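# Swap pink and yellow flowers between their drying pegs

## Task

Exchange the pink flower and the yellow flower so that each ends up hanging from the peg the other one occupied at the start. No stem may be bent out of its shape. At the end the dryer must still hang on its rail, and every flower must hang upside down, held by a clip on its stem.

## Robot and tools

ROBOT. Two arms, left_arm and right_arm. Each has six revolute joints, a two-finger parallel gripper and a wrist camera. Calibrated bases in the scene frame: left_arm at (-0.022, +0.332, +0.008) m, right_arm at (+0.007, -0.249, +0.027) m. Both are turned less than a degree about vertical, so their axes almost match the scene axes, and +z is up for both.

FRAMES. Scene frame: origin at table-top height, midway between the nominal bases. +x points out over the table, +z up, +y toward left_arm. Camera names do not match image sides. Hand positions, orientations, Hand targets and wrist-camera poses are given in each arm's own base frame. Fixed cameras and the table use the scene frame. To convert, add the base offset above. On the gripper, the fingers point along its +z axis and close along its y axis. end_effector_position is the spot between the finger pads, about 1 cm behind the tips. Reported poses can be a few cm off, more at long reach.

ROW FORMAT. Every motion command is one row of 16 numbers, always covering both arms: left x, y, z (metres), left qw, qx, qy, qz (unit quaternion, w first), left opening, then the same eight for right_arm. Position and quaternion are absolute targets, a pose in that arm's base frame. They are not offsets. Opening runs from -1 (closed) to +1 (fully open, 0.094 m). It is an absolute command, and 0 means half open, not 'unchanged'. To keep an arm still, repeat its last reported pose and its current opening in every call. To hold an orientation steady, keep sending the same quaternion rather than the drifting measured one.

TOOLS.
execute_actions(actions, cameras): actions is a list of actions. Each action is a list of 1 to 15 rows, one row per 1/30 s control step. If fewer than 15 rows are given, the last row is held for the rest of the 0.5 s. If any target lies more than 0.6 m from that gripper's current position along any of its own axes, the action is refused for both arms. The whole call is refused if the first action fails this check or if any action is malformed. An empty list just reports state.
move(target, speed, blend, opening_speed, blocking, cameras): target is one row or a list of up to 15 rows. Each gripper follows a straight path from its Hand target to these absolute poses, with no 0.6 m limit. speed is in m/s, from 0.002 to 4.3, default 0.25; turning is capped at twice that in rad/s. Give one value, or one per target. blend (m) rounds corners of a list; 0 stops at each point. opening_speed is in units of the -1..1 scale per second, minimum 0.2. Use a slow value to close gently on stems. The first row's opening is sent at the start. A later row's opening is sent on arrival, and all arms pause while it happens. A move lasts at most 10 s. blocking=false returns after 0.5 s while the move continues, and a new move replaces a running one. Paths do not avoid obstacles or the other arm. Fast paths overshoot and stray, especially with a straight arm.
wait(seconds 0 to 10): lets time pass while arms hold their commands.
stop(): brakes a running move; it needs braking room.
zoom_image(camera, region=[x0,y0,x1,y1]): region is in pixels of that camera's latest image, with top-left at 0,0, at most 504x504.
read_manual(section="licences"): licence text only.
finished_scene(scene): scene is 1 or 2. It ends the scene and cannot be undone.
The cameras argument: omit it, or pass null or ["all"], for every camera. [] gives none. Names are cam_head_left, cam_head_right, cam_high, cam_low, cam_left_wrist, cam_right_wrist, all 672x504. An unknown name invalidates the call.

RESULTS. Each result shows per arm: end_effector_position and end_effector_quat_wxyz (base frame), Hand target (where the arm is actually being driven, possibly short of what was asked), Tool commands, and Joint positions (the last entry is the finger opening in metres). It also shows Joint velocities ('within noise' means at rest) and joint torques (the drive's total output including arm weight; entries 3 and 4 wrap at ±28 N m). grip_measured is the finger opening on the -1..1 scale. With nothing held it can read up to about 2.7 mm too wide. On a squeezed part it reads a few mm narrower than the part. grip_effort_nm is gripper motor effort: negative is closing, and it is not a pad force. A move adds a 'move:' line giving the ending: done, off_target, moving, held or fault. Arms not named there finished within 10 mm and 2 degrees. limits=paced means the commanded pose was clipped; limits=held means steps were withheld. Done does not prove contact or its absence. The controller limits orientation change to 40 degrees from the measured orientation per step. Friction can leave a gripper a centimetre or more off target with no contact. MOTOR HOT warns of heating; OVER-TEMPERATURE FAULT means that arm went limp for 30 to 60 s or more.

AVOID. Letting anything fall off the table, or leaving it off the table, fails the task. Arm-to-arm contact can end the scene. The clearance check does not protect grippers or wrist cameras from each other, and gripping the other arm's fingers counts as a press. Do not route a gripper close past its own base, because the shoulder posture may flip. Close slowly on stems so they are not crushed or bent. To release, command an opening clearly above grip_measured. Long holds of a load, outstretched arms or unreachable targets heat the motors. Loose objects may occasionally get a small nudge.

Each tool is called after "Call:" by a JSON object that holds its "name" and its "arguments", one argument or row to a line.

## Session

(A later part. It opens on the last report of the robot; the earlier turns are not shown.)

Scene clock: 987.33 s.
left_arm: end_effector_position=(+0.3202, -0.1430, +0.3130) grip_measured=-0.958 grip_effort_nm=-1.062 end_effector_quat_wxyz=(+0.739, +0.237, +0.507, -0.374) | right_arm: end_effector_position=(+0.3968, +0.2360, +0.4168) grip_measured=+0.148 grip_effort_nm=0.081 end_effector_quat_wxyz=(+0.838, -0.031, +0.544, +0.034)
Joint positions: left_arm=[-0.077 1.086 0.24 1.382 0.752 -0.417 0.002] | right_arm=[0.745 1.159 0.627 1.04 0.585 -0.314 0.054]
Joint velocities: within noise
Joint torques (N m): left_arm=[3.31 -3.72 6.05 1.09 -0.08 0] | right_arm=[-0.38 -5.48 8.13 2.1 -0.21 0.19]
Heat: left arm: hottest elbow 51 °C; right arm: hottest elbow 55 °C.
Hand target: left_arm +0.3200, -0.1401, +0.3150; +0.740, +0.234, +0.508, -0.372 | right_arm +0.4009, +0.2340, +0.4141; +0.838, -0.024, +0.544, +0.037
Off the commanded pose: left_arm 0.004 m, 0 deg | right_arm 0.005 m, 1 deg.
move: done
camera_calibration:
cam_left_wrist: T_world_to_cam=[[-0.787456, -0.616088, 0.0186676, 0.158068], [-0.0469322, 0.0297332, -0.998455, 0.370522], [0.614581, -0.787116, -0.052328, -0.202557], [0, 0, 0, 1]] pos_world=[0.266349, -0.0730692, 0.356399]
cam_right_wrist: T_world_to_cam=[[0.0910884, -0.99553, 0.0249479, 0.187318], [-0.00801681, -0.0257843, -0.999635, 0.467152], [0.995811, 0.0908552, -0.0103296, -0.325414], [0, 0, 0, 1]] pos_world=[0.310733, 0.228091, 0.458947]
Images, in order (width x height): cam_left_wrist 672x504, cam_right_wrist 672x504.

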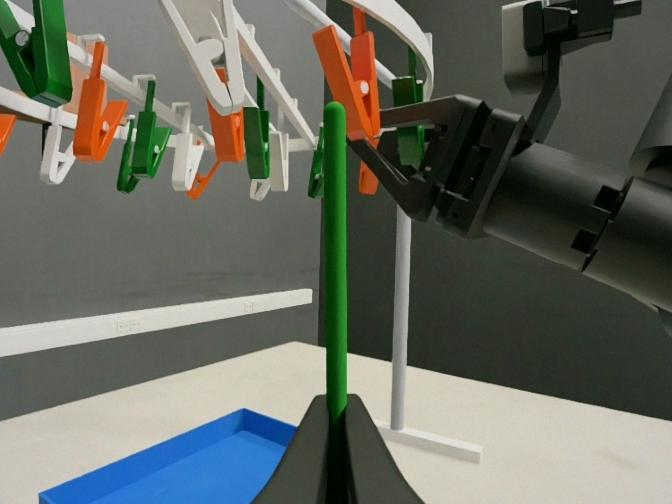

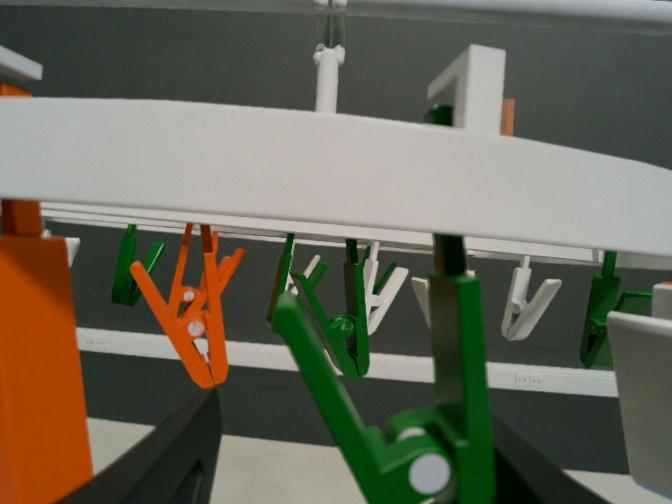

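Call:
{"name": "move", "arguments": {
  "target": [
    [0.32,-0.14,0.315,0.7402,0.2343,0.5082,-0.3724,-0.96,0.30,0.234,0.39,0.8379,-0.0237,0.5441,0.0366,0.3],
    [0.32,-0.14,0.315,0.7402,0.2343,0.5082,-0.3724,-0.96,0.33,0.08,0.40,0.7999,-0.1638,0.5194,0.2522,0.1]
  ],
  "speed": [0.1,0.2],
  "cameras": ["cam_right_wrist","cam_left_wrist","cam_head_right","cam_high"]
}}

Scene clock: 993.60 s.
left_arm: end_effector_position=(+0.3202, -0.1430, +0.3130) grip_measured=-0.958 grip_effort_nm=-1.062 end_effector_quat_wxyz=(+0.739, +0.237, +0.507, -0.374) | right_arm: end_effector_position=(+0.3283, +0.0830, +0.3942) grip_measured=+0.102 grip_effort_nm=-0.081 end_effector_quat_wxyz=(+0.797, -0.168, +0.524, +0.250)
Joint positions: left_arm=[-0.077 1.086 0.24 1.382 0.752 -0.417 0.002] | right_arm=[-0.038 0.705 0.339 0.862 -0.591 0.288 0.052]
Joint velocities: within noise
Joint torques (N m): left_arm=[3.25 -3.72 6.04 1.09 -0.08 -0.01] | right_arm=[-0.26 1.44 9.4 2.14 0.1 0.22]
Heat: left arm: hottest elbow 50 °C; right arm: hottest elbow 54 °C.
Hand target: left_arm +0.3201, -0.1401, +0.3150; +0.740, +0.234, +0.508, -0.372 | right_arm +0.3299, +0.0800, +0.4001; +0.800, -0.164, +0.519, +0.252
Off the commanded pose: left_arm 0.004 m, 0 deg | right_arm 0.007 m, 1 deg.
move: done
camera_calibration:
cam_left_wrist: T_world_to_cam=[[-0.787456, -0.616088, 0.0186676, 0.158068], [-0.0469322, 0.0297332, -0.998455, 0.370522], [0.614581, -0.787116, -0.052328, -0.202557], [0, 0, 0, 1]] pos_world=[0.266349, -0.0730692, 0.356399]
cam_right_wrist: T_world_to_cam=[[0.575774, -0.817468, 0.0152028, -0.128248], [-0.00915535, -0.0250392, -0.999645, 0.440366], [0.817558, 0.57543, -0.0219011, -0.220559], [0, 0, 0, 1]] pos_world=[0.258194, 0.0331043, 0.437328]
Images, in order (width x height): cam_head_right 672x504, cam_high 672x504, cam_left_wrist 672x504, cam_right_wrist 672x504.

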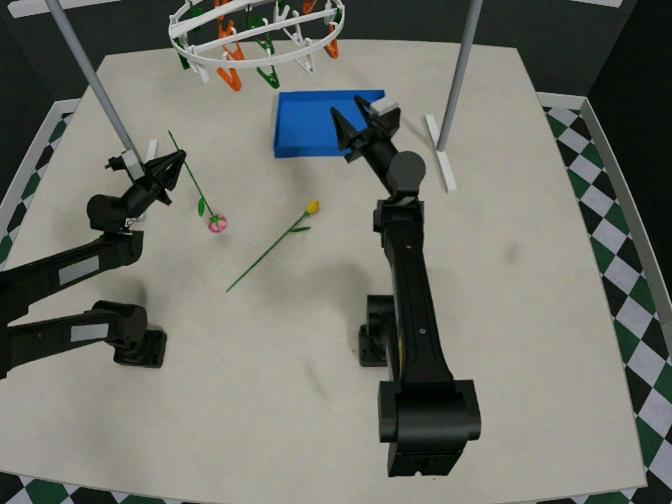

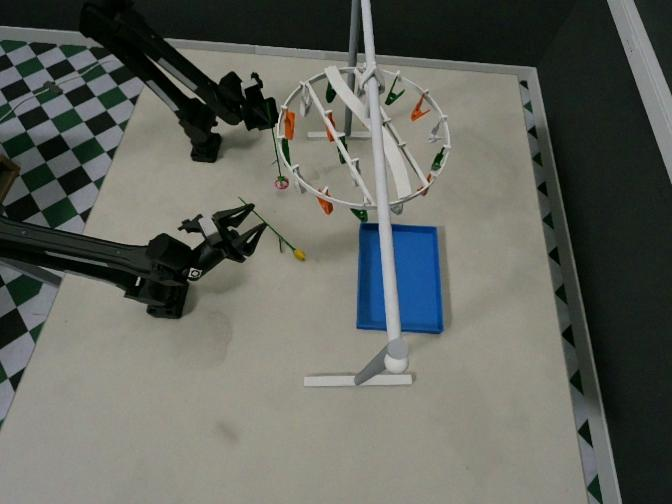

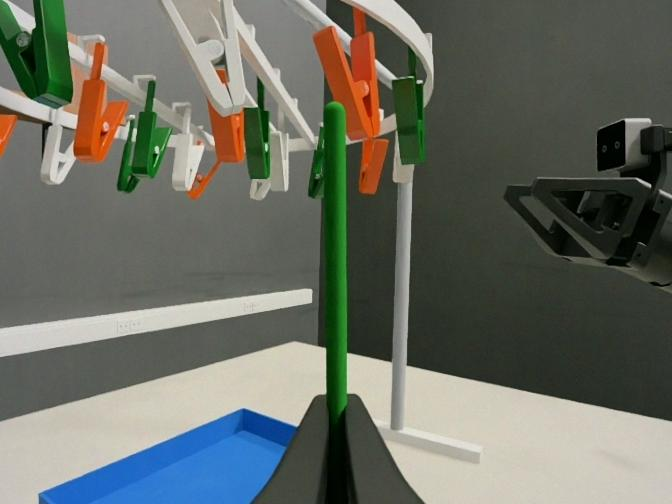

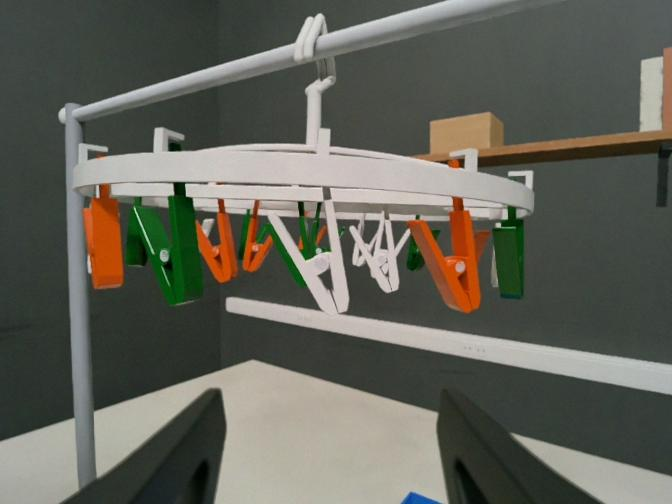

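Call:
{"name": "move", "arguments": {
  "target": [
    [0.32,-0.14,0.315,0.7402,0.2343,0.5082,-0.3724,-0.96,0.30,0.05,0.40,0.7999,-0.1638,0.5194,0.2522,0.1],
    [0.32,-0.14,0.315,0.7402,0.2343,0.5082,-0.3724,-0.96,0.39,-0.01,0.40,0.7601,-0.2302,0.4936,0.3544,0.1]
  ],
  "speed": 0.2,
  "cameras": ["cam_right_wrist","cam_left_wrist","cam_head_right"]
}}

Scene clock: 1005.03 s.
left_arm: end_effector_position=(+0.3202, -0.1430, +0.3131) grip_measured=-0.958 grip_effort_nm=-1.062 end_effector_quat_wxyz=(+0.739, +0.237, +0.507, -0.374) | right_arm: end_effector_position=(+0.3835, -0.0058, +0.3830) grip_measured=+0.101 grip_effort_nm=-0.076 end_effector_quat_wxyz=(+0.749, -0.212, +0.524, +0.346)
Joint positions: left_arm=[-0.077 1.085 0.24 1.382 0.752 -0.417 0.002] | right_arm=[-0.42 1.231 0.532 1.569 -1.077 0.855 0.052]
Joint velocities: within noise
Joint torques (N m): left_arm=[3.25 -3.72 6.02 1.09 -0.08 0] | right_arm=[0.44 -5.01 10.1 1.36 0.53 0.18]
Heat: left arm: hottest elbow 49 °C; right arm: hottest elbow 52 °C.
Hand target: left_arm +0.3200, -0.1401, +0.3151; +0.740, +0.234, +0.508, -0.372 | right_arm +0.3893, -0.0094, +0.3999; +0.757, -0.222, +0.512, +0.341
Off the commanded pose: left_arm 0.004 m, 0 deg | right_arm 0.019 m, 4 deg.
joint sent to its limit (right arm) — joint 4 (wrist pitch), upper limit. The joint targets are off in orientation, not in position.
move: off_target (right_arm)
camera_calibration:
cam_left_wrist: T_world_to_cam=[[-0.787466, -0.616081, 0.018493, 0.158053], [-0.046671, 0.029683, -0.998469, 0.370548], [0.614589, -0.787123, -0.0521275, -0.202565], [0, 0, 0, 1]] pos_world=[0.266249, -0.0730692, 0.356499]
cam_right_wrist: T_world_to_cam=[[0.742045, -0.669469, -0.0343613, -0.276402], [-0.0640455, -0.0197779, -0.997751, 0.447757], [0.667283, 0.742577, -0.0575526, -0.142569], [0, 0, 0, 1]] pos_world=[0.328913, -0.0703183, 0.429047]
Images, in order (width x height): cam_head_right 672x504, cam_left_wrist 672x504, cam_right_wrist 672x504.

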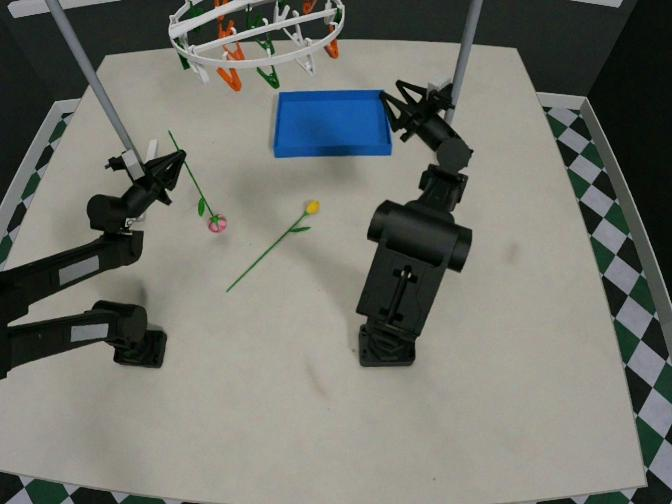

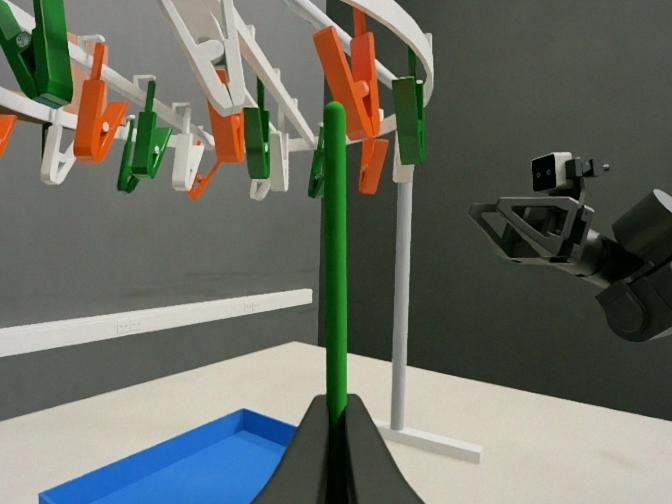

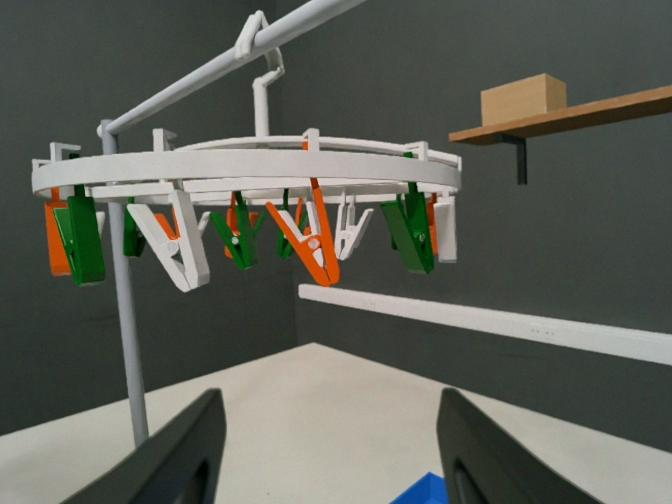

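Call:
{"name": "move", "arguments": {
  "target": [0.32,-0.14,0.315,0.7402,0.2343,0.5082,-0.3724,-0.96,0.44,0.074,0.45,0.7601,-0.2302,0.4936,0.3544,0.1],
  "speed": 0.12,
  "cameras": ["cam_right_wrist","cam_left_wrist"]
}}

Scene clock: 1012.67 s.
left_arm: end_effector_position=(+0.3202, -0.1430, +0.3131) grip_measured=-0.958 grip_effort_nm=-1.062 end_effector_quat_wxyz=(+0.739, +0.237, +0.507, -0.374) | right_arm: end_effector_position=(+0.4358, +0.0702, +0.4234) grip_measured=+0.101 grip_effort_nm=-0.071 end_effector_quat_wxyz=(+0.747, -0.212, +0.514, +0.365)
Joint positions: left_arm=[-0.077 1.085 0.24 1.382 0.752 -0.417 0.002] | right_arm=[-0.145 1.195 0.661 1.182 -0.884 0.591 0.052]
Joint velocities: within noise
Joint torques (N m): left_arm=[3.25 -3.72 6.05 1.09 -0.08 0] | right_arm=[1.38 -7.77 11.67 0.95 0.38 -0.14]
Heat: left arm: hottest elbow 48 °C; right arm: hottest elbow 53 °C.
Hand target: left_arm +0.3200, -0.1401, +0.3150; +0.740, +0.234, +0.508, -0.372 | right_arm +0.4385, +0.0738, +0.4495; +0.760, -0.230, +0.493, +0.355
Off the commanded pose: left_arm 0.004 m, 0 deg | right_arm 0.027 m, 4 deg.
move: off_target (right_arm)
camera_calibration:
cam_left_wrist: T_world_to_cam=[[-0.787466, -0.616081, 0.018493, 0.158053], [-0.046671, 0.029683, -0.998469, 0.370548], [0.614589, -0.787123, -0.0521275, -0.202565], [0, 0, 0, 1]] pos_world=[0.266249, -0.0730692, 0.356499]
cam_right_wrist: T_world_to_cam=[[0.764858, -0.642468, -0.0471893, -0.269312], [-0.058893, 0.00321008, -0.998259, 0.489298], [0.641501, 0.766306, -0.0353816, -0.231521], [0, 0, 0, 1]] pos_world=[0.383323, 0.00282098, 0.467546]
Images, in order (width x height): cam_left_wrist 672x504, cam_right_wrist 672x504.

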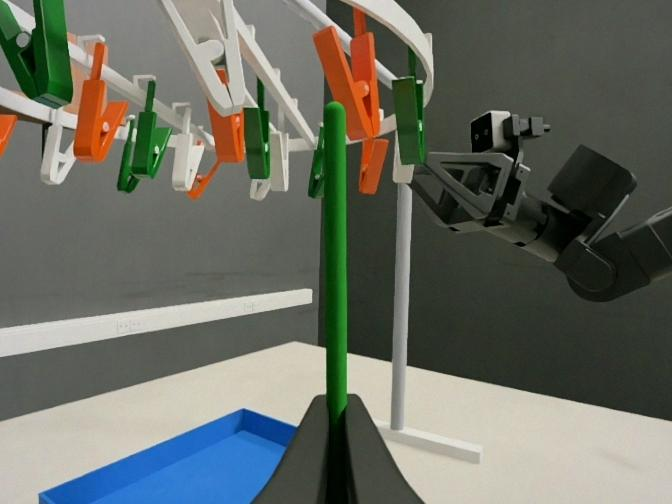

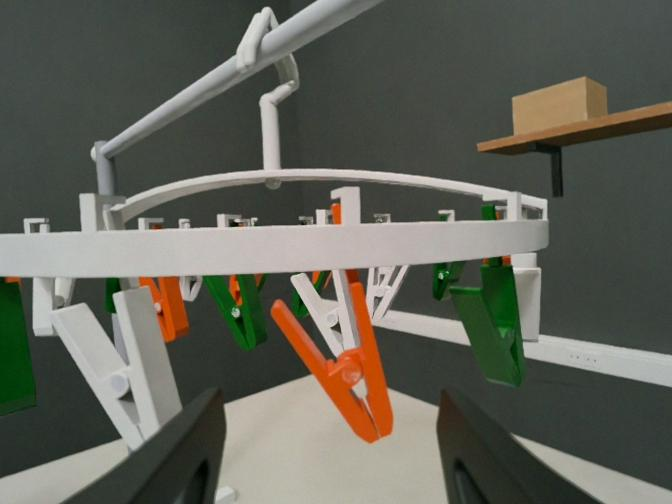

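Call:
{"name": "move", "arguments": {
  "target": [0.32,-0.14,0.315,0.7402,0.2343,0.5082,-0.3724,-0.96,0.476,0.113,0.459,0.7601,-0.2302,0.4936,0.3544,0.1],
  "speed": 0.08,
  "cameras": ["cam_right_wrist"]
}}

Scene clock: 1019.37 s.
left_arm: end_effector_position=(+0.3202, -0.1430, +0.3131) grip_measured=-0.958 grip_effort_nm=-1.062 end_effector_quat_wxyz=(+0.739, +0.237, +0.507, -0.374) | right_arm: end_effector_position=(+0.4669, +0.1088, +0.4382) grip_measured=+0.101 grip_effort_nm=-0.076 end_effector_quat_wxyz=(+0.750, -0.218, +0.509, +0.362)
Joint positions: left_arm=[-0.077 1.085 0.24 1.382 0.752 -0.417 0.002] | right_arm=[-0.028 1.243 0.752 1.075 -0.792 0.485 0.052]
Joint velocities: within noise
Joint torques (N m): left_arm=[3.25 -3.78 6.02 1.1 -0.08 0] | right_arm=[1.26 -7.59 12.08 1.1 0.34 -0.11]
Heat: left arm: hottest elbow 47 °C; right arm: hottest elbow 54 °C.
Hand target: left_arm +0.3200, -0.1401, +0.3150; +0.740, +0.234, +0.508, -0.372 | right_arm +0.4745, +0.1127, +0.4587; +0.760, -0.230, +0.493, +0.355
Off the commanded pose: left_arm 0.004 m, 0 deg | right_arm 0.023 m, 3 deg.
move: off_target (right_arm)
camera_calibration:
cam_right_wrist: T_world_to_cam=[[0.765918, -0.642184, -0.0311232, -0.275221], [-0.0431796, -0.00308026, -0.999063, 0.499513], [0.641486, 0.766544, -0.0300885, -0.282864], [0, 0, 0, 1]] pos_world=[0.413819, 0.0416235, 0.481969]
Images, in order (width x height): cam_right_wrist 672x504.

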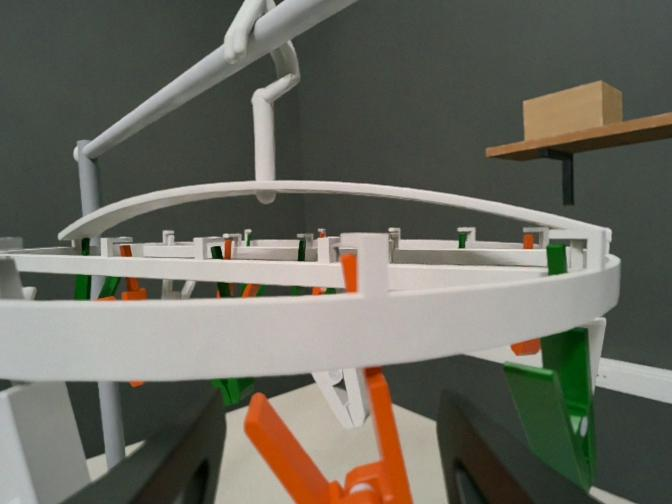

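Call:
{"name": "move", "arguments": {
  "target": [0.32,-0.14,0.315,0.7402,0.2343,0.5082,-0.3724,-0.96,0.487,0.120,0.455,0.7601,-0.2302,0.4936,0.3544,0.1],
  "speed": 0.06,
  "cameras": ["cam_right_wrist","cam_left_wrist"]
}}

Scene clock: 1024.37 s.
left_arm: end_effector_position=(+0.3202, -0.1430, +0.3131) grip_measured=-0.958 grip_effort_nm=-1.067 end_effector_quat_wxyz=(+0.739, +0.237, +0.507, -0.374) | right_arm: end_effector_position=(+0.4781, +0.1152, +0.4337) grip_measured=+0.101 grip_effort_nm=-0.081 end_effector_quat_wxyz=(+0.749, -0.217, +0.511, +0.362)
Joint positions: left_arm=[-0.077 1.085 0.24 1.382 0.752 -0.417 0.002] | right_arm=[-0.01 1.276 0.771 1.074 -0.776 0.469 0.052]
Joint velocities: within noise
Joint torques (N m): left_arm=[3.25 -3.78 6.05 1.09 -0.08 -0.01] | right_arm=[1.26 -7.94 11.99 1.26 0.32 -0.13]
Heat: left arm: hottest elbow 47 °C; right arm: hottest elbow 54 °C.
Hand target: left_arm +0.3200, -0.1401, +0.3150; +0.740, +0.234, +0.508, -0.372 | right_arm +0.4856, +0.1197, +0.4546; +0.760, -0.230, +0.493, +0.355
Off the commanded pose: left_arm 0.004 m, 0 deg | right_arm 0.024 m, 3 deg.
move: off_target (right_arm)
camera_calibration:
cam_left_wrist: T_world_to_cam=[[-0.787466, -0.616081, 0.018493, 0.158053], [-0.046671, 0.029683, -0.998469, 0.370548], [0.614589, -0.787123, -0.0521275, -0.202565], [0, 0, 0, 1]] pos_world=[0.266249, -0.0730692, 0.356499]
cam_right_wrist: T_world_to_cam=[[0.765323, -0.642759, -0.0337908, -0.278278], [-0.04726, -0.00375949, -0.998876, 0.497498], [0.641909, 0.766059, -0.033254, -0.293865], [0, 0, 0, 1]] pos_world=[0.42512, 0.0481227, 0.477763]
Images, in order (width x height): cam_left_wrist 672x504, cam_right_wrist 672x504.

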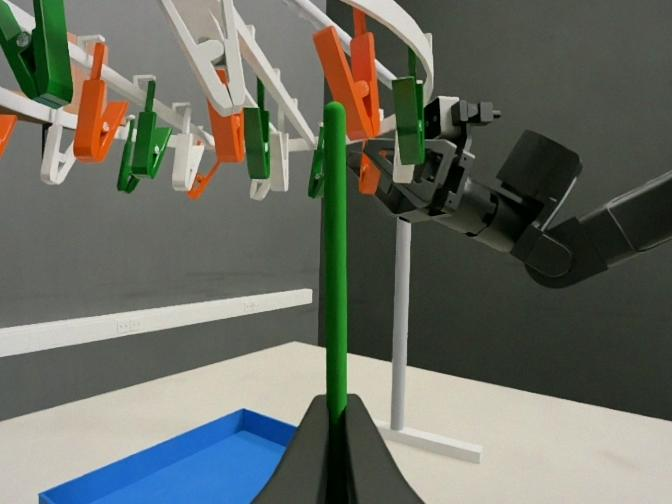

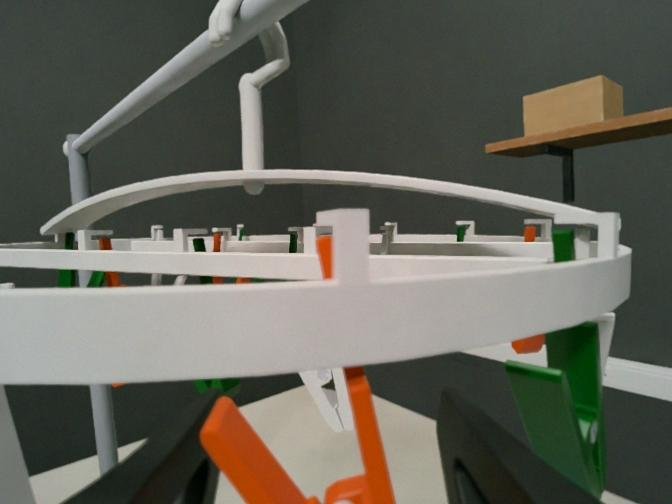

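Call:
{"name": "move", "arguments": {
  "target": [0.32,-0.14,0.315,0.7402,0.2343,0.5082,-0.3724,-0.96,0.478,0.128,0.455,0.7601,-0.2302,0.4936,0.3544,0.1],
  "speed": 0.05,
  "cameras": ["cam_right_wrist"]
}}

Call:
{"name": "zoom_image", "arguments": {
  "camera": "cam_right_wrist",
  "region": [150, 300, 500, 504]
}}

Scene clock: 1029.30 s.
left_arm: end_effector_position=(+0.3202, -0.1430, +0.3131) grip_measured=-0.958 grip_effort_nm=-1.062 end_effector_quat_wxyz=(+0.739, +0.237, +0.507, -0.374) | right_arm: end_effector_position=(+0.4770, +0.1234, +0.4354) grip_measured=+0.101 grip_effort_nm=-0.076 end_effector_quat_wxyz=(+0.750, -0.218, +0.509, +0.361)
Joint positions: left_arm=[-0.077 1.085 0.24 1.382 0.752 -0.417 0.002] | right_arm=[0.012 1.27 0.771 1.061 -0.759 0.453 0.052]
Joint velocities: within noise
Joint torques (N m): left_arm=[3.25 -3.72 6.04 1.1 -0.08 0] | right_arm=[1.2 -9.64 10.58 1.16 0.32 -0.12]
Heat: left arm: hottest elbow 47 °C; right arm: hottest elbow 54 °C.
Hand target: left_arm +0.3200, -0.1401, +0.3150; +0.740, +0.234, +0.508, -0.372 | right_arm +0.4772, +0.1278, +0.4547; +0.760, -0.230, +0.493, +0.355
Off the commanded pose: left_arm 0.004 m, 0 deg | right_arm 0.020 m, 3 deg.
move: off_target (right_arm)
camera_calibration:
cam_right_wrist: T_world_to_cam=[[0.765731, -0.642464, -0.0299181, -0.274007], [-0.042847, -0.00454344, -0.999071, 0.49724], [0.641732, 0.766302, -0.0310067, -0.300278], [0, 0, 0, 1]] pos_world=[0.423819, 0.0563235, 0.479269]
Images, in order (width x height): cam_right_wrist 672x504.

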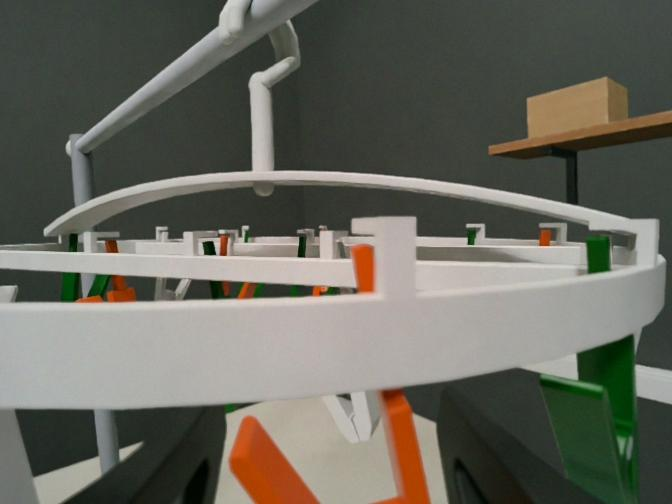

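Scaled by 1.440 from the camera's 672x504 image, which has a finer 960x720 frame.

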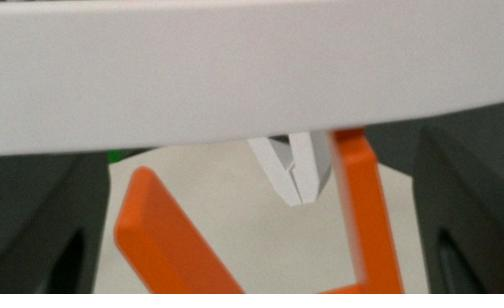

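Call:
{"name": "move", "arguments": {
  "target": [0.32,-0.14,0.315,0.7402,0.2343,0.5082,-0.3724,-0.96,0.478,0.128,0.453,0.7601,-0.2302,0.4936,0.3544,-0.60],
  "speed": 0.05,
  "opening_speed": 0.25,
  "cameras": ["cam_right_wrist","cam_left_wrist"]
}}

Scene clock: 1034.80 s.
left_arm: end_effector_position=(+0.3202, -0.1430, +0.3131) grip_measured=-0.958 grip_effort_nm=-1.067 end_effector_quat_wxyz=(+0.739, +0.237, +0.507, -0.374) | right_arm: end_effector_position=(+0.4770, +0.1234, +0.4355) grip_measured=-0.579 grip_effort_nm=-0.989 end_effector_quat_wxyz=(+0.750, -0.218, +0.509, +0.361)
Joint positions: left_arm=[-0.077 1.085 0.24 1.382 0.752 -0.417 0.002] | right_arm=[0.012 1.27 0.771 1.06 -0.759 0.452 0.02]
Joint velocities: within noise
Joint torques (N m): left_arm=[3.31 -3.72 6.05 1.09 -0.08 0] | right_arm=[1.49 -9.58 10.39 1.43 0.3 -0.12]
Heat: left arm: hottest elbow 47 °C; right arm: hottest elbow 53 °C.
Hand target: left_arm +0.3200, -0.1401, +0.3150; +0.740, +0.234, +0.508, -0.372 | right_arm +0.4772, +0.1279, +0.4528; +0.760, -0.230, +0.493, +0.355
Off the commanded pose: left_arm 0.004 m, 0 deg | right_arm 0.018 m, 3 deg.
move: off_target (right_arm)
camera_calibration:
cam_left_wrist: T_world_to_cam=[[-0.787466, -0.616081, 0.018493, 0.158053], [-0.046671, 0.029683, -0.998469, 0.370548], [0.614589, -0.787123, -0.0521275, -0.202565], [0, 0, 0, 1]] pos_world=[0.266249, -0.0730692, 0.356499]
cam_right_wrist: T_world_to_cam=[[0.765485, -0.64279, -0.0292105, -0.274079], [-0.0425061, -0.00521807, -0.999083, 0.497235], [0.642048, 0.766024, -0.0313169, -0.300257], [0, 0, 0, 1]] pos_world=[0.423718, 0.0564232, 0.47937]
Images, in order (width x height): cam_left_wrist 672x504, cam_right_wrist 672x504.

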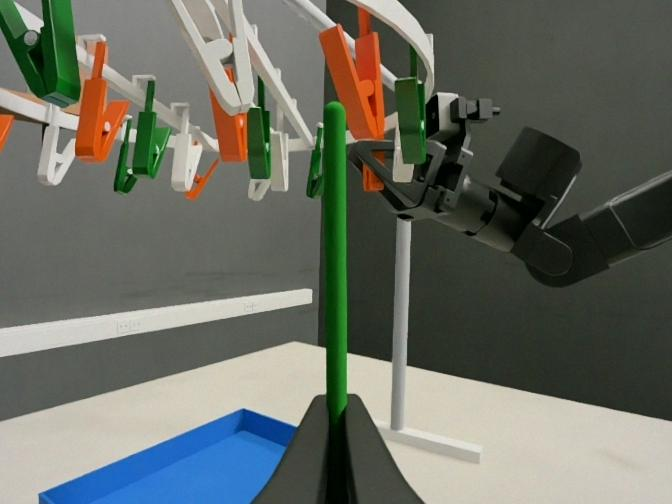

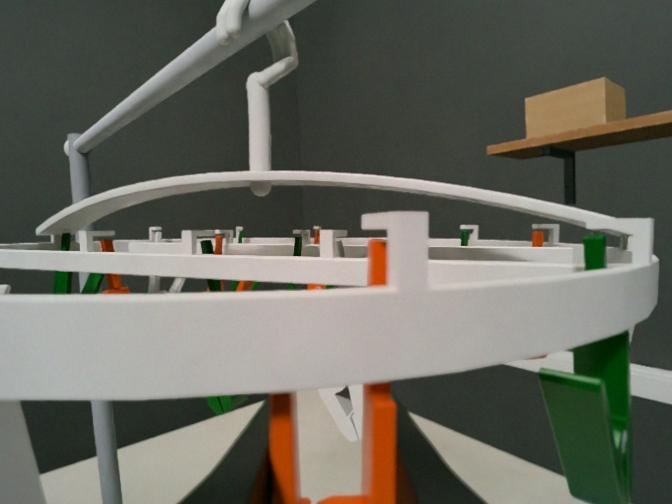

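Call:
{"name": "move", "arguments": {
  "target": [
    [0.39,-0.29,0.33,0.774,0.2004,0.5221,-0.2971,-0.96,0.478,0.128,0.453,0.7601,-0.2302,0.4936,0.3544,-0.66],
    [0.445,-0.375,0.345,0.774,0.2004,0.5221,-0.2971,-0.96,0.478,0.128,0.453,0.7601,-0.2302,0.4936,0.3544,-0.66]
  ],
  "speed": 0.15,
  "cameras": ["cam_left_wrist","cam_right_wrist","cam_high","cam_low"]
}}

Scene clock: 1044.60 s.
left_arm: end_effector_position=(+0.4369, -0.3630, +0.3311) grip_measured=-0.958 grip_effort_nm=-1.072 end_effector_quat_wxyz=(+0.767, +0.199, +0.533, -0.297) | right_arm: end_effector_position=(+0.4770, +0.1234, +0.4355) grip_measured=-0.580 grip_effort_nm=-1.033 end_effector_quat_wxyz=(+0.750, -0.218, +0.509, +0.361)
Joint positions: left_arm=[-0.679 1.508 0.729 1.139 0.045 -0.028 0.002] | right_arm=[0.012 1.27 0.771 1.06 -0.759 0.452 0.02]
Joint velocities: within noise
Joint torques (N m): left_arm=[1.96 -8.35 10.06 1.47 -0.08 0.16] | right_arm=[1.38 -9.64 10.43 1.39 0.31 -0.12]
Heat: left arm: hottest elbow 47 °C; right arm: hottest elbow 52 °C.
Hand target: left_arm +0.4440, -0.3742, +0.3450; +0.774, +0.200, +0.522, -0.297 | right_arm +0.4772, +0.1279, +0.4528; +0.760, -0.230, +0.493, +0.355
Off the commanded pose: left_arm 0.020 m, 1 deg | right_arm 0.018 m, 3 deg.
move: off_target (left_arm, right_arm)
camera_calibration:
cam_left_wrist: T_world_to_cam=[[-0.6605, -0.750826, -0.000527337, 0.0160869], [-0.0553686, 0.049408, -0.997243, 0.411026], [0.748782, -0.658649, -0.0742062, -0.451188], [0, 0, 0, 1]] pos_world=[0.371225, -0.305404, 0.376421]
cam_right_wrist: T_world_to_cam=[[0.765485, -0.64279, -0.0292105, -0.274079], [-0.0425061, -0.00521807, -0.999083, 0.497235], [0.642048, 0.766024, -0.0313169, -0.300257], [0, 0, 0, 1]] pos_world=[0.423718, 0.0564232, 0.47937]
Images, in order (width x height): cam_high 672x504, cam_low 672x504, cam_left_wrist 672x504, cam_right_wrist 672x504.

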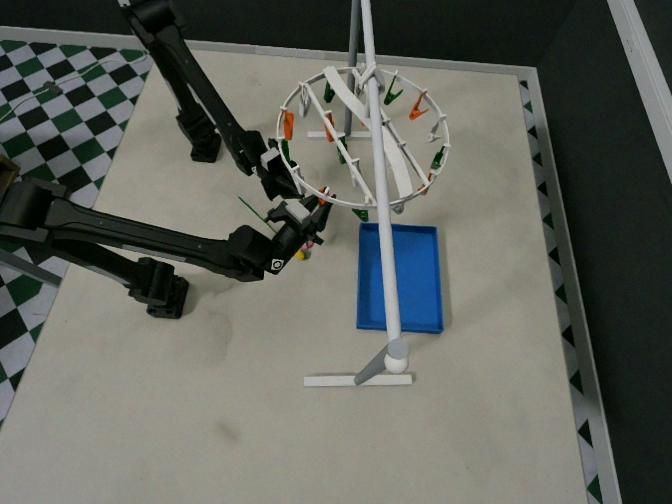

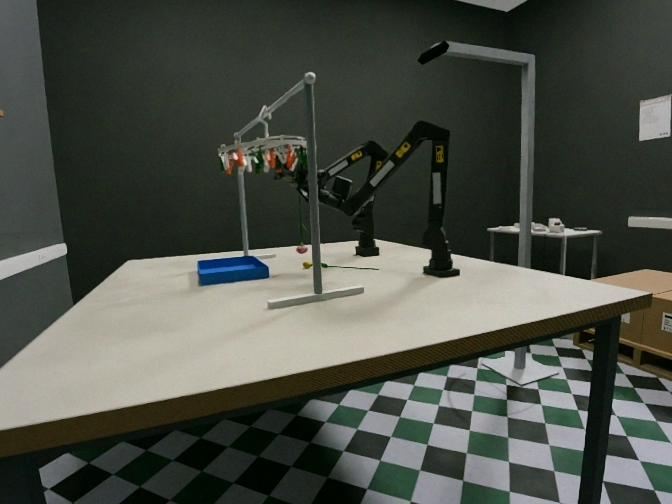

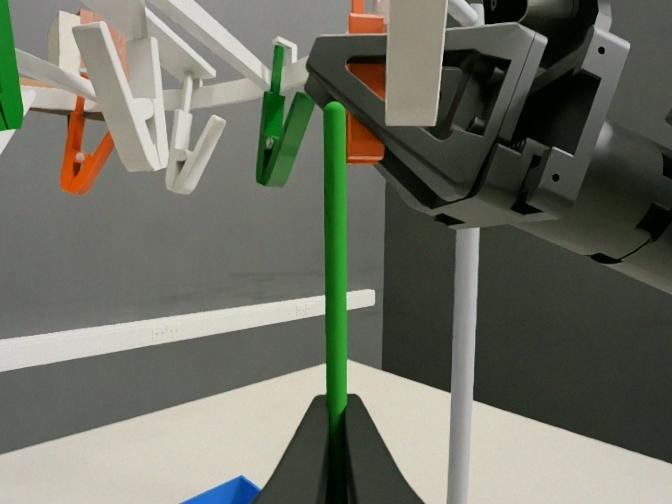

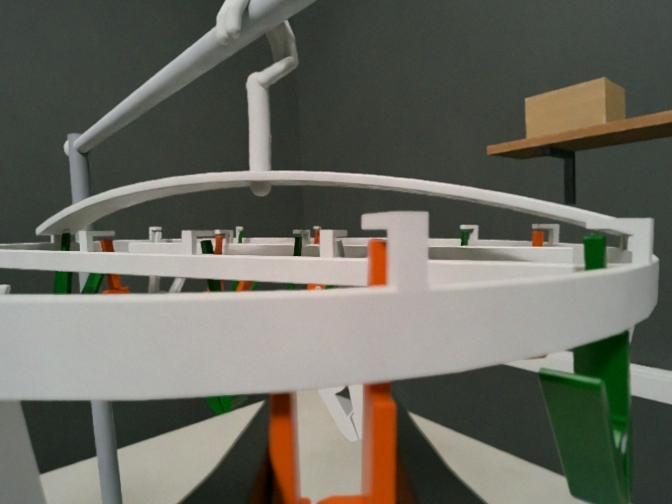

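Call:
{"name": "move", "arguments": {
  "target": [
    [0.447,-0.377,0.315,0.774,0.2004,0.5221,-0.2971,-0.96,0.478,0.128,0.453,0.7601,-0.2302,0.4936,0.3544,-0.66],
    [0.485,-0.423,0.32,0.774,0.2004,0.5221,-0.2971,-0.96,0.478,0.128,0.453,0.7601,-0.2302,0.4936,0.3544,-0.66]
  ],
  "speed": 0.1,
  "cameras": ["cam_left_wrist","cam_right_wrist"]
}}

Call:
{"name": "zoom_image", "arguments": {
  "camera": "cam_left_wrist",
  "region": [220, 0, 470, 200]
}}

Scene clock: 1051.10 s.
left_arm: end_effector_position=(+0.4784, -0.4097, +0.3085) grip_measured=-0.958 grip_effort_nm=-1.057 end_effector_quat_wxyz=(+0.768, +0.199, +0.532, -0.296) | right_arm: end_effector_position=(+0.4770, +0.1234, +0.4355) grip_measured=-0.580 grip_effort_nm=-1.033 end_effector_quat_wxyz=(+0.750, -0.218, +0.509, +0.361)
Joint positions: left_arm=[-0.701 1.695 0.886 1.171 0.023 -0.019 0.002] | right_arm=[0.012 1.27 0.771 1.06 -0.759 0.452 0.02]
Joint velocities: within noise
Joint torques (N m): left_arm=[1.85 -10.75 9.85 1.5 -0.06 0.18] | right_arm=[1.44 -9.35 10.44 1.33 0.31 -0.12]
Heat: left arm: hottest elbow 49 °C; right arm: hottest elbow 52 °C.
Hand target: left_arm +0.4841, -0.4221, +0.3201; +0.774, +0.200, +0.522, -0.297 | right_arm +0.4772, +0.1279, +0.4528; +0.760, -0.230, +0.493, +0.355
Off the commanded pose: left_arm 0.019 m, 1 deg | right_arm 0.018 m, 3 deg.
move: off_target (left_arm, right_arm)
camera_calibration:
cam_left_wrist: T_world_to_cam=[[-0.658839, -0.752282, -0.00140536, 0.00732411], [-0.0535426, 0.0487552, -0.997375, 0.391948], [0.750376, -0.657034, -0.072401, -0.51536], [0, 0, 0, 1]] pos_world=[0.412525, -0.352209, 0.353616]
cam_right_wrist: T_world_to_cam=[[0.765485, -0.64279, -0.0292105, -0.274079], [-0.0425061, -0.00521807, -0.999083, 0.497235], [0.642048, 0.766024, -0.0313169, -0.300257], [0, 0, 0, 1]] pos_world=[0.423718, 0.0564232, 0.47937]
Images, in order (width x height): cam_left_wrist 672x504, cam_right_wrist 672x504.

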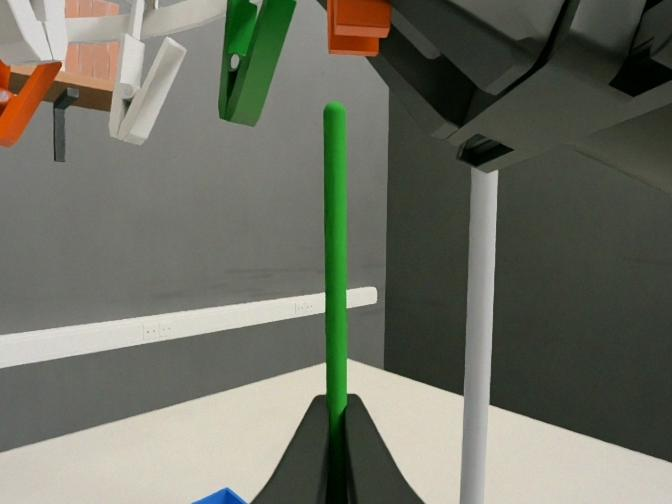

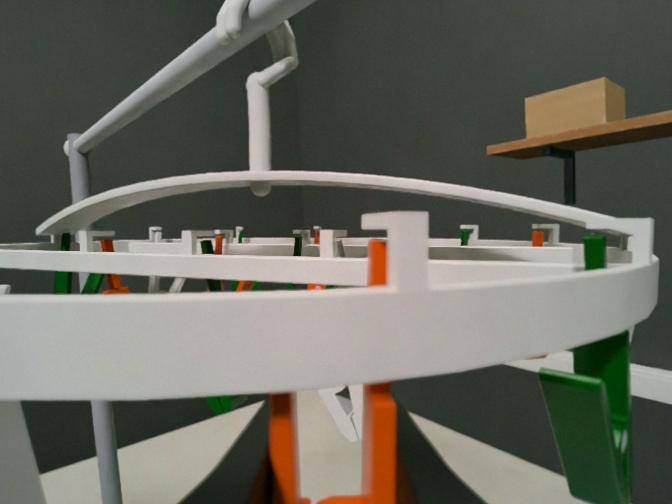

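Scaled by 2.016 from the camera's 672x504 image, which has a finer 960x720 frame.

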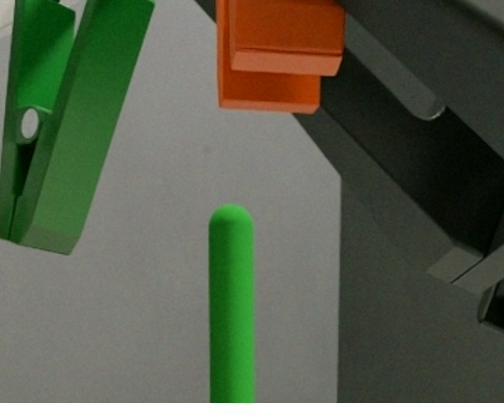

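Call:
{"name": "move", "arguments": {
  "target": [0.487,-0.433,0.324,0.774,0.2004,0.5221,-0.2971,-0.96,0.478,0.128,0.453,0.7601,-0.2302,0.4936,0.3544,-0.66],
  "speed": 0.05,
  "cameras": ["cam_left_wrist"]
}}

Call:
{"name": "zoom_image", "arguments": {
  "camera": "cam_left_wrist",
  "region": [220, 0, 470, 200]
}}

Scene clock: 1057.17 s.
left_arm: end_effector_position=(+0.4804, -0.4196, +0.3127) grip_measured=-0.958 grip_effort_nm=-1.067 end_effector_quat_wxyz=(+0.768, +0.199, +0.532, -0.296) | right_arm: end_effector_position=(+0.4770, +0.1234, +0.4355) grip_measured=-0.580 grip_effort_nm=-1.038 end_effector_quat_wxyz=(+0.750, -0.218, +0.509, +0.361)
Joint positions: left_arm=[-0.714 1.702 0.912 1.153 0.011 -0.014 0.002] | right_arm=[0.012 1.27 0.771 1.06 -0.759 0.452 0.02]
Joint velocities: within noise
Joint torques (N m): left_arm=[1.55 -10.87 9.99 1.46 -0.06 0.17] | right_arm=[1.2 -9.47 10.39 1.36 0.3 -0.13]
Heat: left arm: hottest elbow 50 °C; right arm: hottest elbow 51 °C.
Hand target: left_arm +0.4861, -0.4323, +0.3239; +0.774, +0.200, +0.522, -0.297 | right_arm +0.4772, +0.1279, +0.4528; +0.760, -0.230, +0.493, +0.355
Off the commanded pose: left_arm 0.019 m, 1 deg | right_arm 0.018 m, 3 deg.
move: off_target (left_arm, right_arm)
camera_calibration:
cam_left_wrist: T_world_to_cam=[[-0.65933, -0.751852, -0.00161902, 0.00171258], [-0.0529936, 0.0486201, -0.997411, 0.396357], [0.749983, -0.657537, -0.0719, -0.523202], [0, 0, 0, 1]] pos_world=[0.414526, -0.362008, 0.357715]
Images, in order (width x height): cam_left_wrist 672x504.

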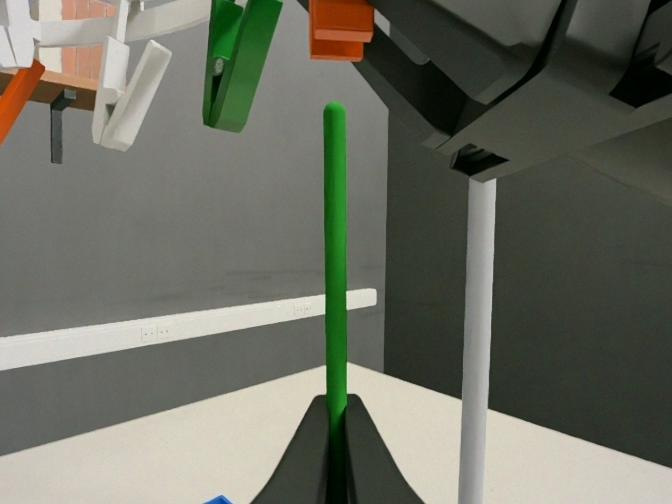

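Scaled by 2.016 from the camera's 672x504 image, which has a finer 960x720 frame.

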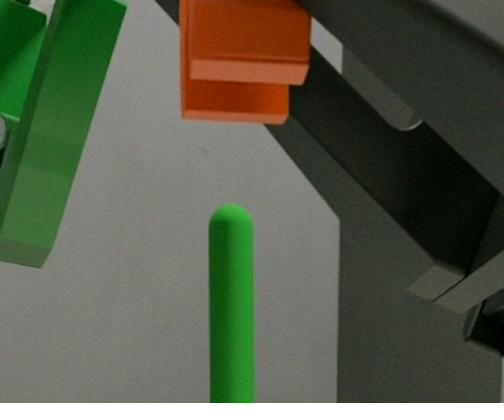

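Call:
{"name": "move", "arguments": {
  "target": [0.4946,-0.441,0.33,0.774,0.2004,0.5221,-0.2971,-0.96,0.478,0.128,0.453,0.7601,-0.2302,0.4936,0.3544,-0.66],
  "speed": 0.05,
  "cameras": ["cam_left_wrist"]
}}

Call:
{"name": "zoom_image", "arguments": {
  "camera": "cam_left_wrist",
  "region": [220, 0, 470, 200]
}}

Scene clock: 1064.10 s.
left_arm: end_effector_position=(+0.4881, -0.4275, +0.3185) grip_measured=-0.958 grip_effort_nm=-1.062 end_effector_quat_wxyz=(+0.768, +0.199, +0.532, -0.296) | right_arm: end_effector_position=(+0.4770, +0.1234, +0.4355) grip_measured=-0.580 grip_effort_nm=-1.033 end_effector_quat_wxyz=(+0.750, -0.218, +0.509, +0.361)
Joint positions: left_arm=[-0.716 1.713 0.949 1.126 0.009 -0.013 0.002] | right_arm=[0.012 1.27 0.771 1.06 -0.759 0.452 0.02]
Joint velocities: within noise
Joint torques (N m): left_arm=[1.85 -11.28 10.19 1.44 -0.06 0.17] | right_arm=[1.32 -9.58 10.36 1.39 0.31 -0.13]
Heat: left arm: hottest elbow 50 °C; right arm: hottest elbow 51 °C.
Hand target: left_arm +0.4937, -0.4403, +0.3298; +0.774, +0.200, +0.522, -0.297 | right_arm +0.4772, +0.1279, +0.4528; +0.760, -0.230, +0.493, +0.355
Off the commanded pose: left_arm 0.019 m, 1 deg | right_arm 0.018 m, 3 deg.
move: off_target (left_arm, right_arm)
camera_calibration:
cam_left_wrist: T_world_to_cam=[[-0.65908, -0.75207, -0.00201689, 0.000741886], [-0.0530483, 0.0491639, -0.997381, 0.403253], [0.7502, -0.657247, -0.0722989, -0.533651], [0, 0, 0, 1]] pos_world=[0.422226, -0.370008, 0.363616]
Images, in order (width x height): cam_left_wrist 672x504.

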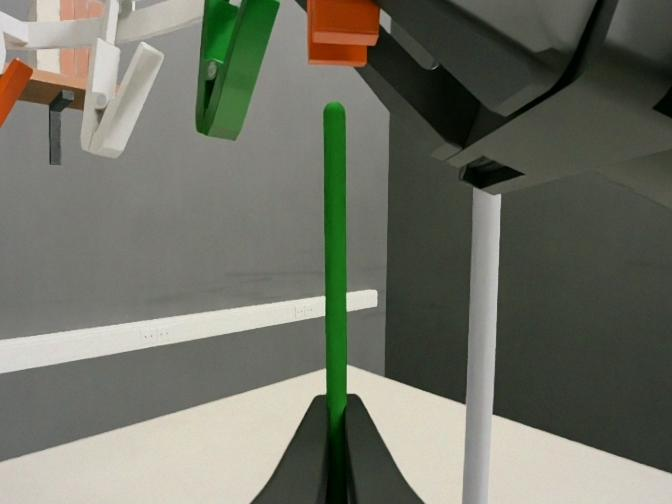

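Scaled by 2.016 from the camera's 672x504 image, which has a finer 960x720 frame.

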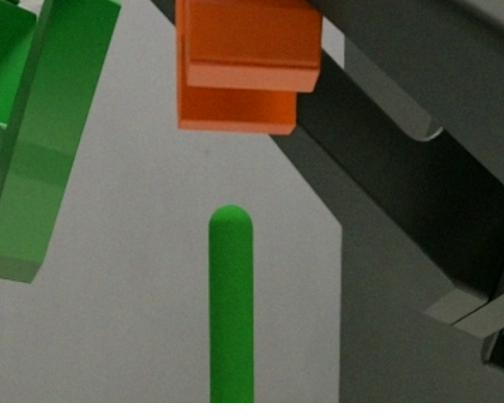

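Call:
{"name": "move", "arguments": {
  "target": [0.5002,-0.4483,0.336,0.774,0.2004,0.5221,-0.2971,-0.96,0.478,0.128,0.453,0.7601,-0.2302,0.4936,0.3544,-0.66],
  "speed": 0.05,
  "cameras": ["cam_left_wrist"]
}}

Call:
{"name": "zoom_image", "arguments": {
  "camera": "cam_left_wrist",
  "region": [220, 0, 470, 200]
}}

Scene clock: 1068.93 s.
left_arm: end_effector_position=(+0.4939, -0.4345, +0.3240) grip_measured=-0.958 grip_effort_nm=-1.067 end_effector_quat_wxyz=(+0.768, +0.199, +0.532, -0.296) | right_arm: end_effector_position=(+0.4770, +0.1234, +0.4355) grip_measured=-0.580 grip_effort_nm=-1.033 end_effector_quat_wxyz=(+0.750, -0.218, +0.509, +0.361)
Joint positions: left_arm=[-0.719 1.721 0.98 1.102 0.006 -0.012 0.002] | right_arm=[0.012 1.27 0.771 1.06 -0.759 0.452 0.02]
Joint velocities: within noise
Joint torques (N m): left_arm=[1.85 -11.58 10.37 1.57 -0.05 0.18] | right_arm=[1.32 -9.52 10.41 1.39 0.31 -0.12]
Heat: left arm: hottest elbow 51 °C; right arm: hottest elbow 51 °C.
Hand target: left_arm +0.4992, -0.4475, +0.3357; +0.774, +0.200, +0.522, -0.297 | right_arm +0.4772, +0.1279, +0.4528; +0.760, -0.230, +0.493, +0.355
Off the commanded pose: left_arm 0.019 m, 1 deg | right_arm 0.018 m, 3 deg.
move: off_target (left_arm, right_arm)
camera_calibration:
cam_left_wrist: T_world_to_cam=[[-0.658972, -0.752165, -0.0019788, -0.000784663], [-0.0533796, 0.0493898, -0.997352, 0.409707], [0.750271, -0.657122, -0.0726968, -0.542035], [0, 0, 0, 1]] pos_world=[0.428026, -0.377008, 0.369216]
Images, in order (width x height): cam_left_wrist 672x504.

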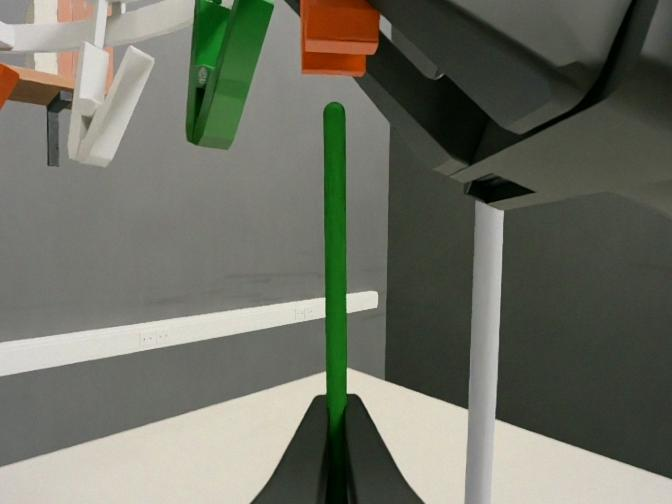

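Scaled by 2.016 from the camera's 672x504 image, which has a finer 960x720 frame.

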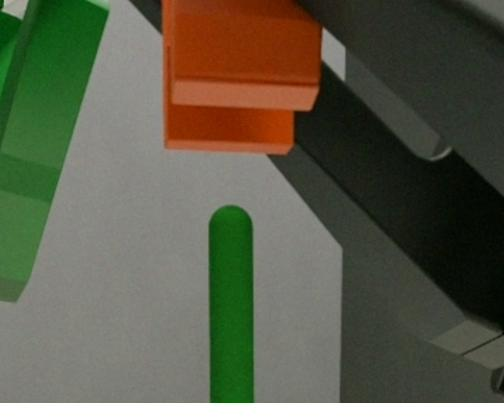

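Call:
{"name": "move", "arguments": {
  "target": [0.5035,-0.4525,0.344,0.774,0.2004,0.5221,-0.2971,-0.96,0.478,0.128,0.453,0.7601,-0.2302,0.4936,0.3544,-0.66],
  "speed": 0.05,
  "cameras": ["cam_left_wrist"]
}}

Call:
{"name": "zoom_image", "arguments": {
  "camera": "cam_left_wrist",
  "region": [220, 0, 470, 200]
}}

Scene clock: 1072.73 s.
left_arm: end_effector_position=(+0.4980, -0.4390, +0.3290) grip_measured=-0.958 grip_effort_nm=-1.062 end_effector_quat_wxyz=(+0.767, +0.200, +0.534, -0.295) | right_arm: end_effector_position=(+0.4770, +0.1234, +0.4355) grip_measured=-0.580 grip_effort_nm=-1.038 end_effector_quat_wxyz=(+0.750, -0.218, +0.509, +0.361)
Joint positions: left_arm=[-0.721 1.721 1.003 1.076 0.004 -0.011 0.002] | right_arm=[0.012 1.27 0.771 1.06 -0.759 0.452 0.02]
Joint velocities: within noise
Joint torques (N m): left_arm=[1.79 -11.81 10.55 1.37 -0.06 0.17] | right_arm=[1.2 -9.41 10.44 1.33 0.31 -0.12]
Heat: left arm: hottest elbow 52 °C; right arm: hottest elbow 51 °C.
Hand target: left_arm +0.5025, -0.4515, +0.3439; +0.774, +0.200, +0.522, -0.297 | right_arm +0.4772, +0.1279, +0.4528; +0.760, -0.230, +0.493, +0.355
Off the commanded pose: left_arm 0.021 m, 2 deg | right_arm 0.018 m, 3 deg.
move: off_target (left_arm, right_arm)
camera_calibration:
cam_left_wrist: T_world_to_cam=[[-0.658592, -0.752498, -0.00202939, -0.0018153], [-0.056757, 0.052363, -0.997014, 0.417925], [0.750357, -0.65651, -0.0771953, -0.546005], [0, 0, 0, 1]] pos_world=[0.432223, -0.381707, 0.374525]
Images, in order (width x height): cam_left_wrist 672x504.

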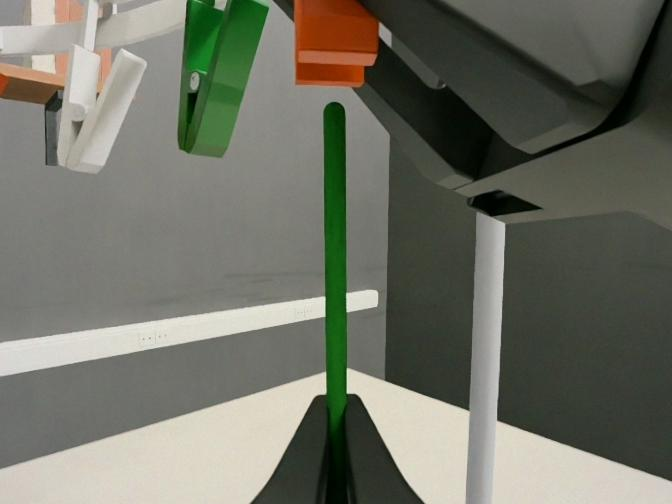

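Scaled by 2.016 from the camera's 672x504 image, which has a finer 960x720 frame.

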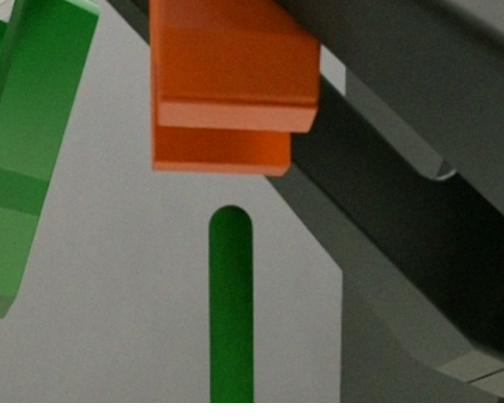

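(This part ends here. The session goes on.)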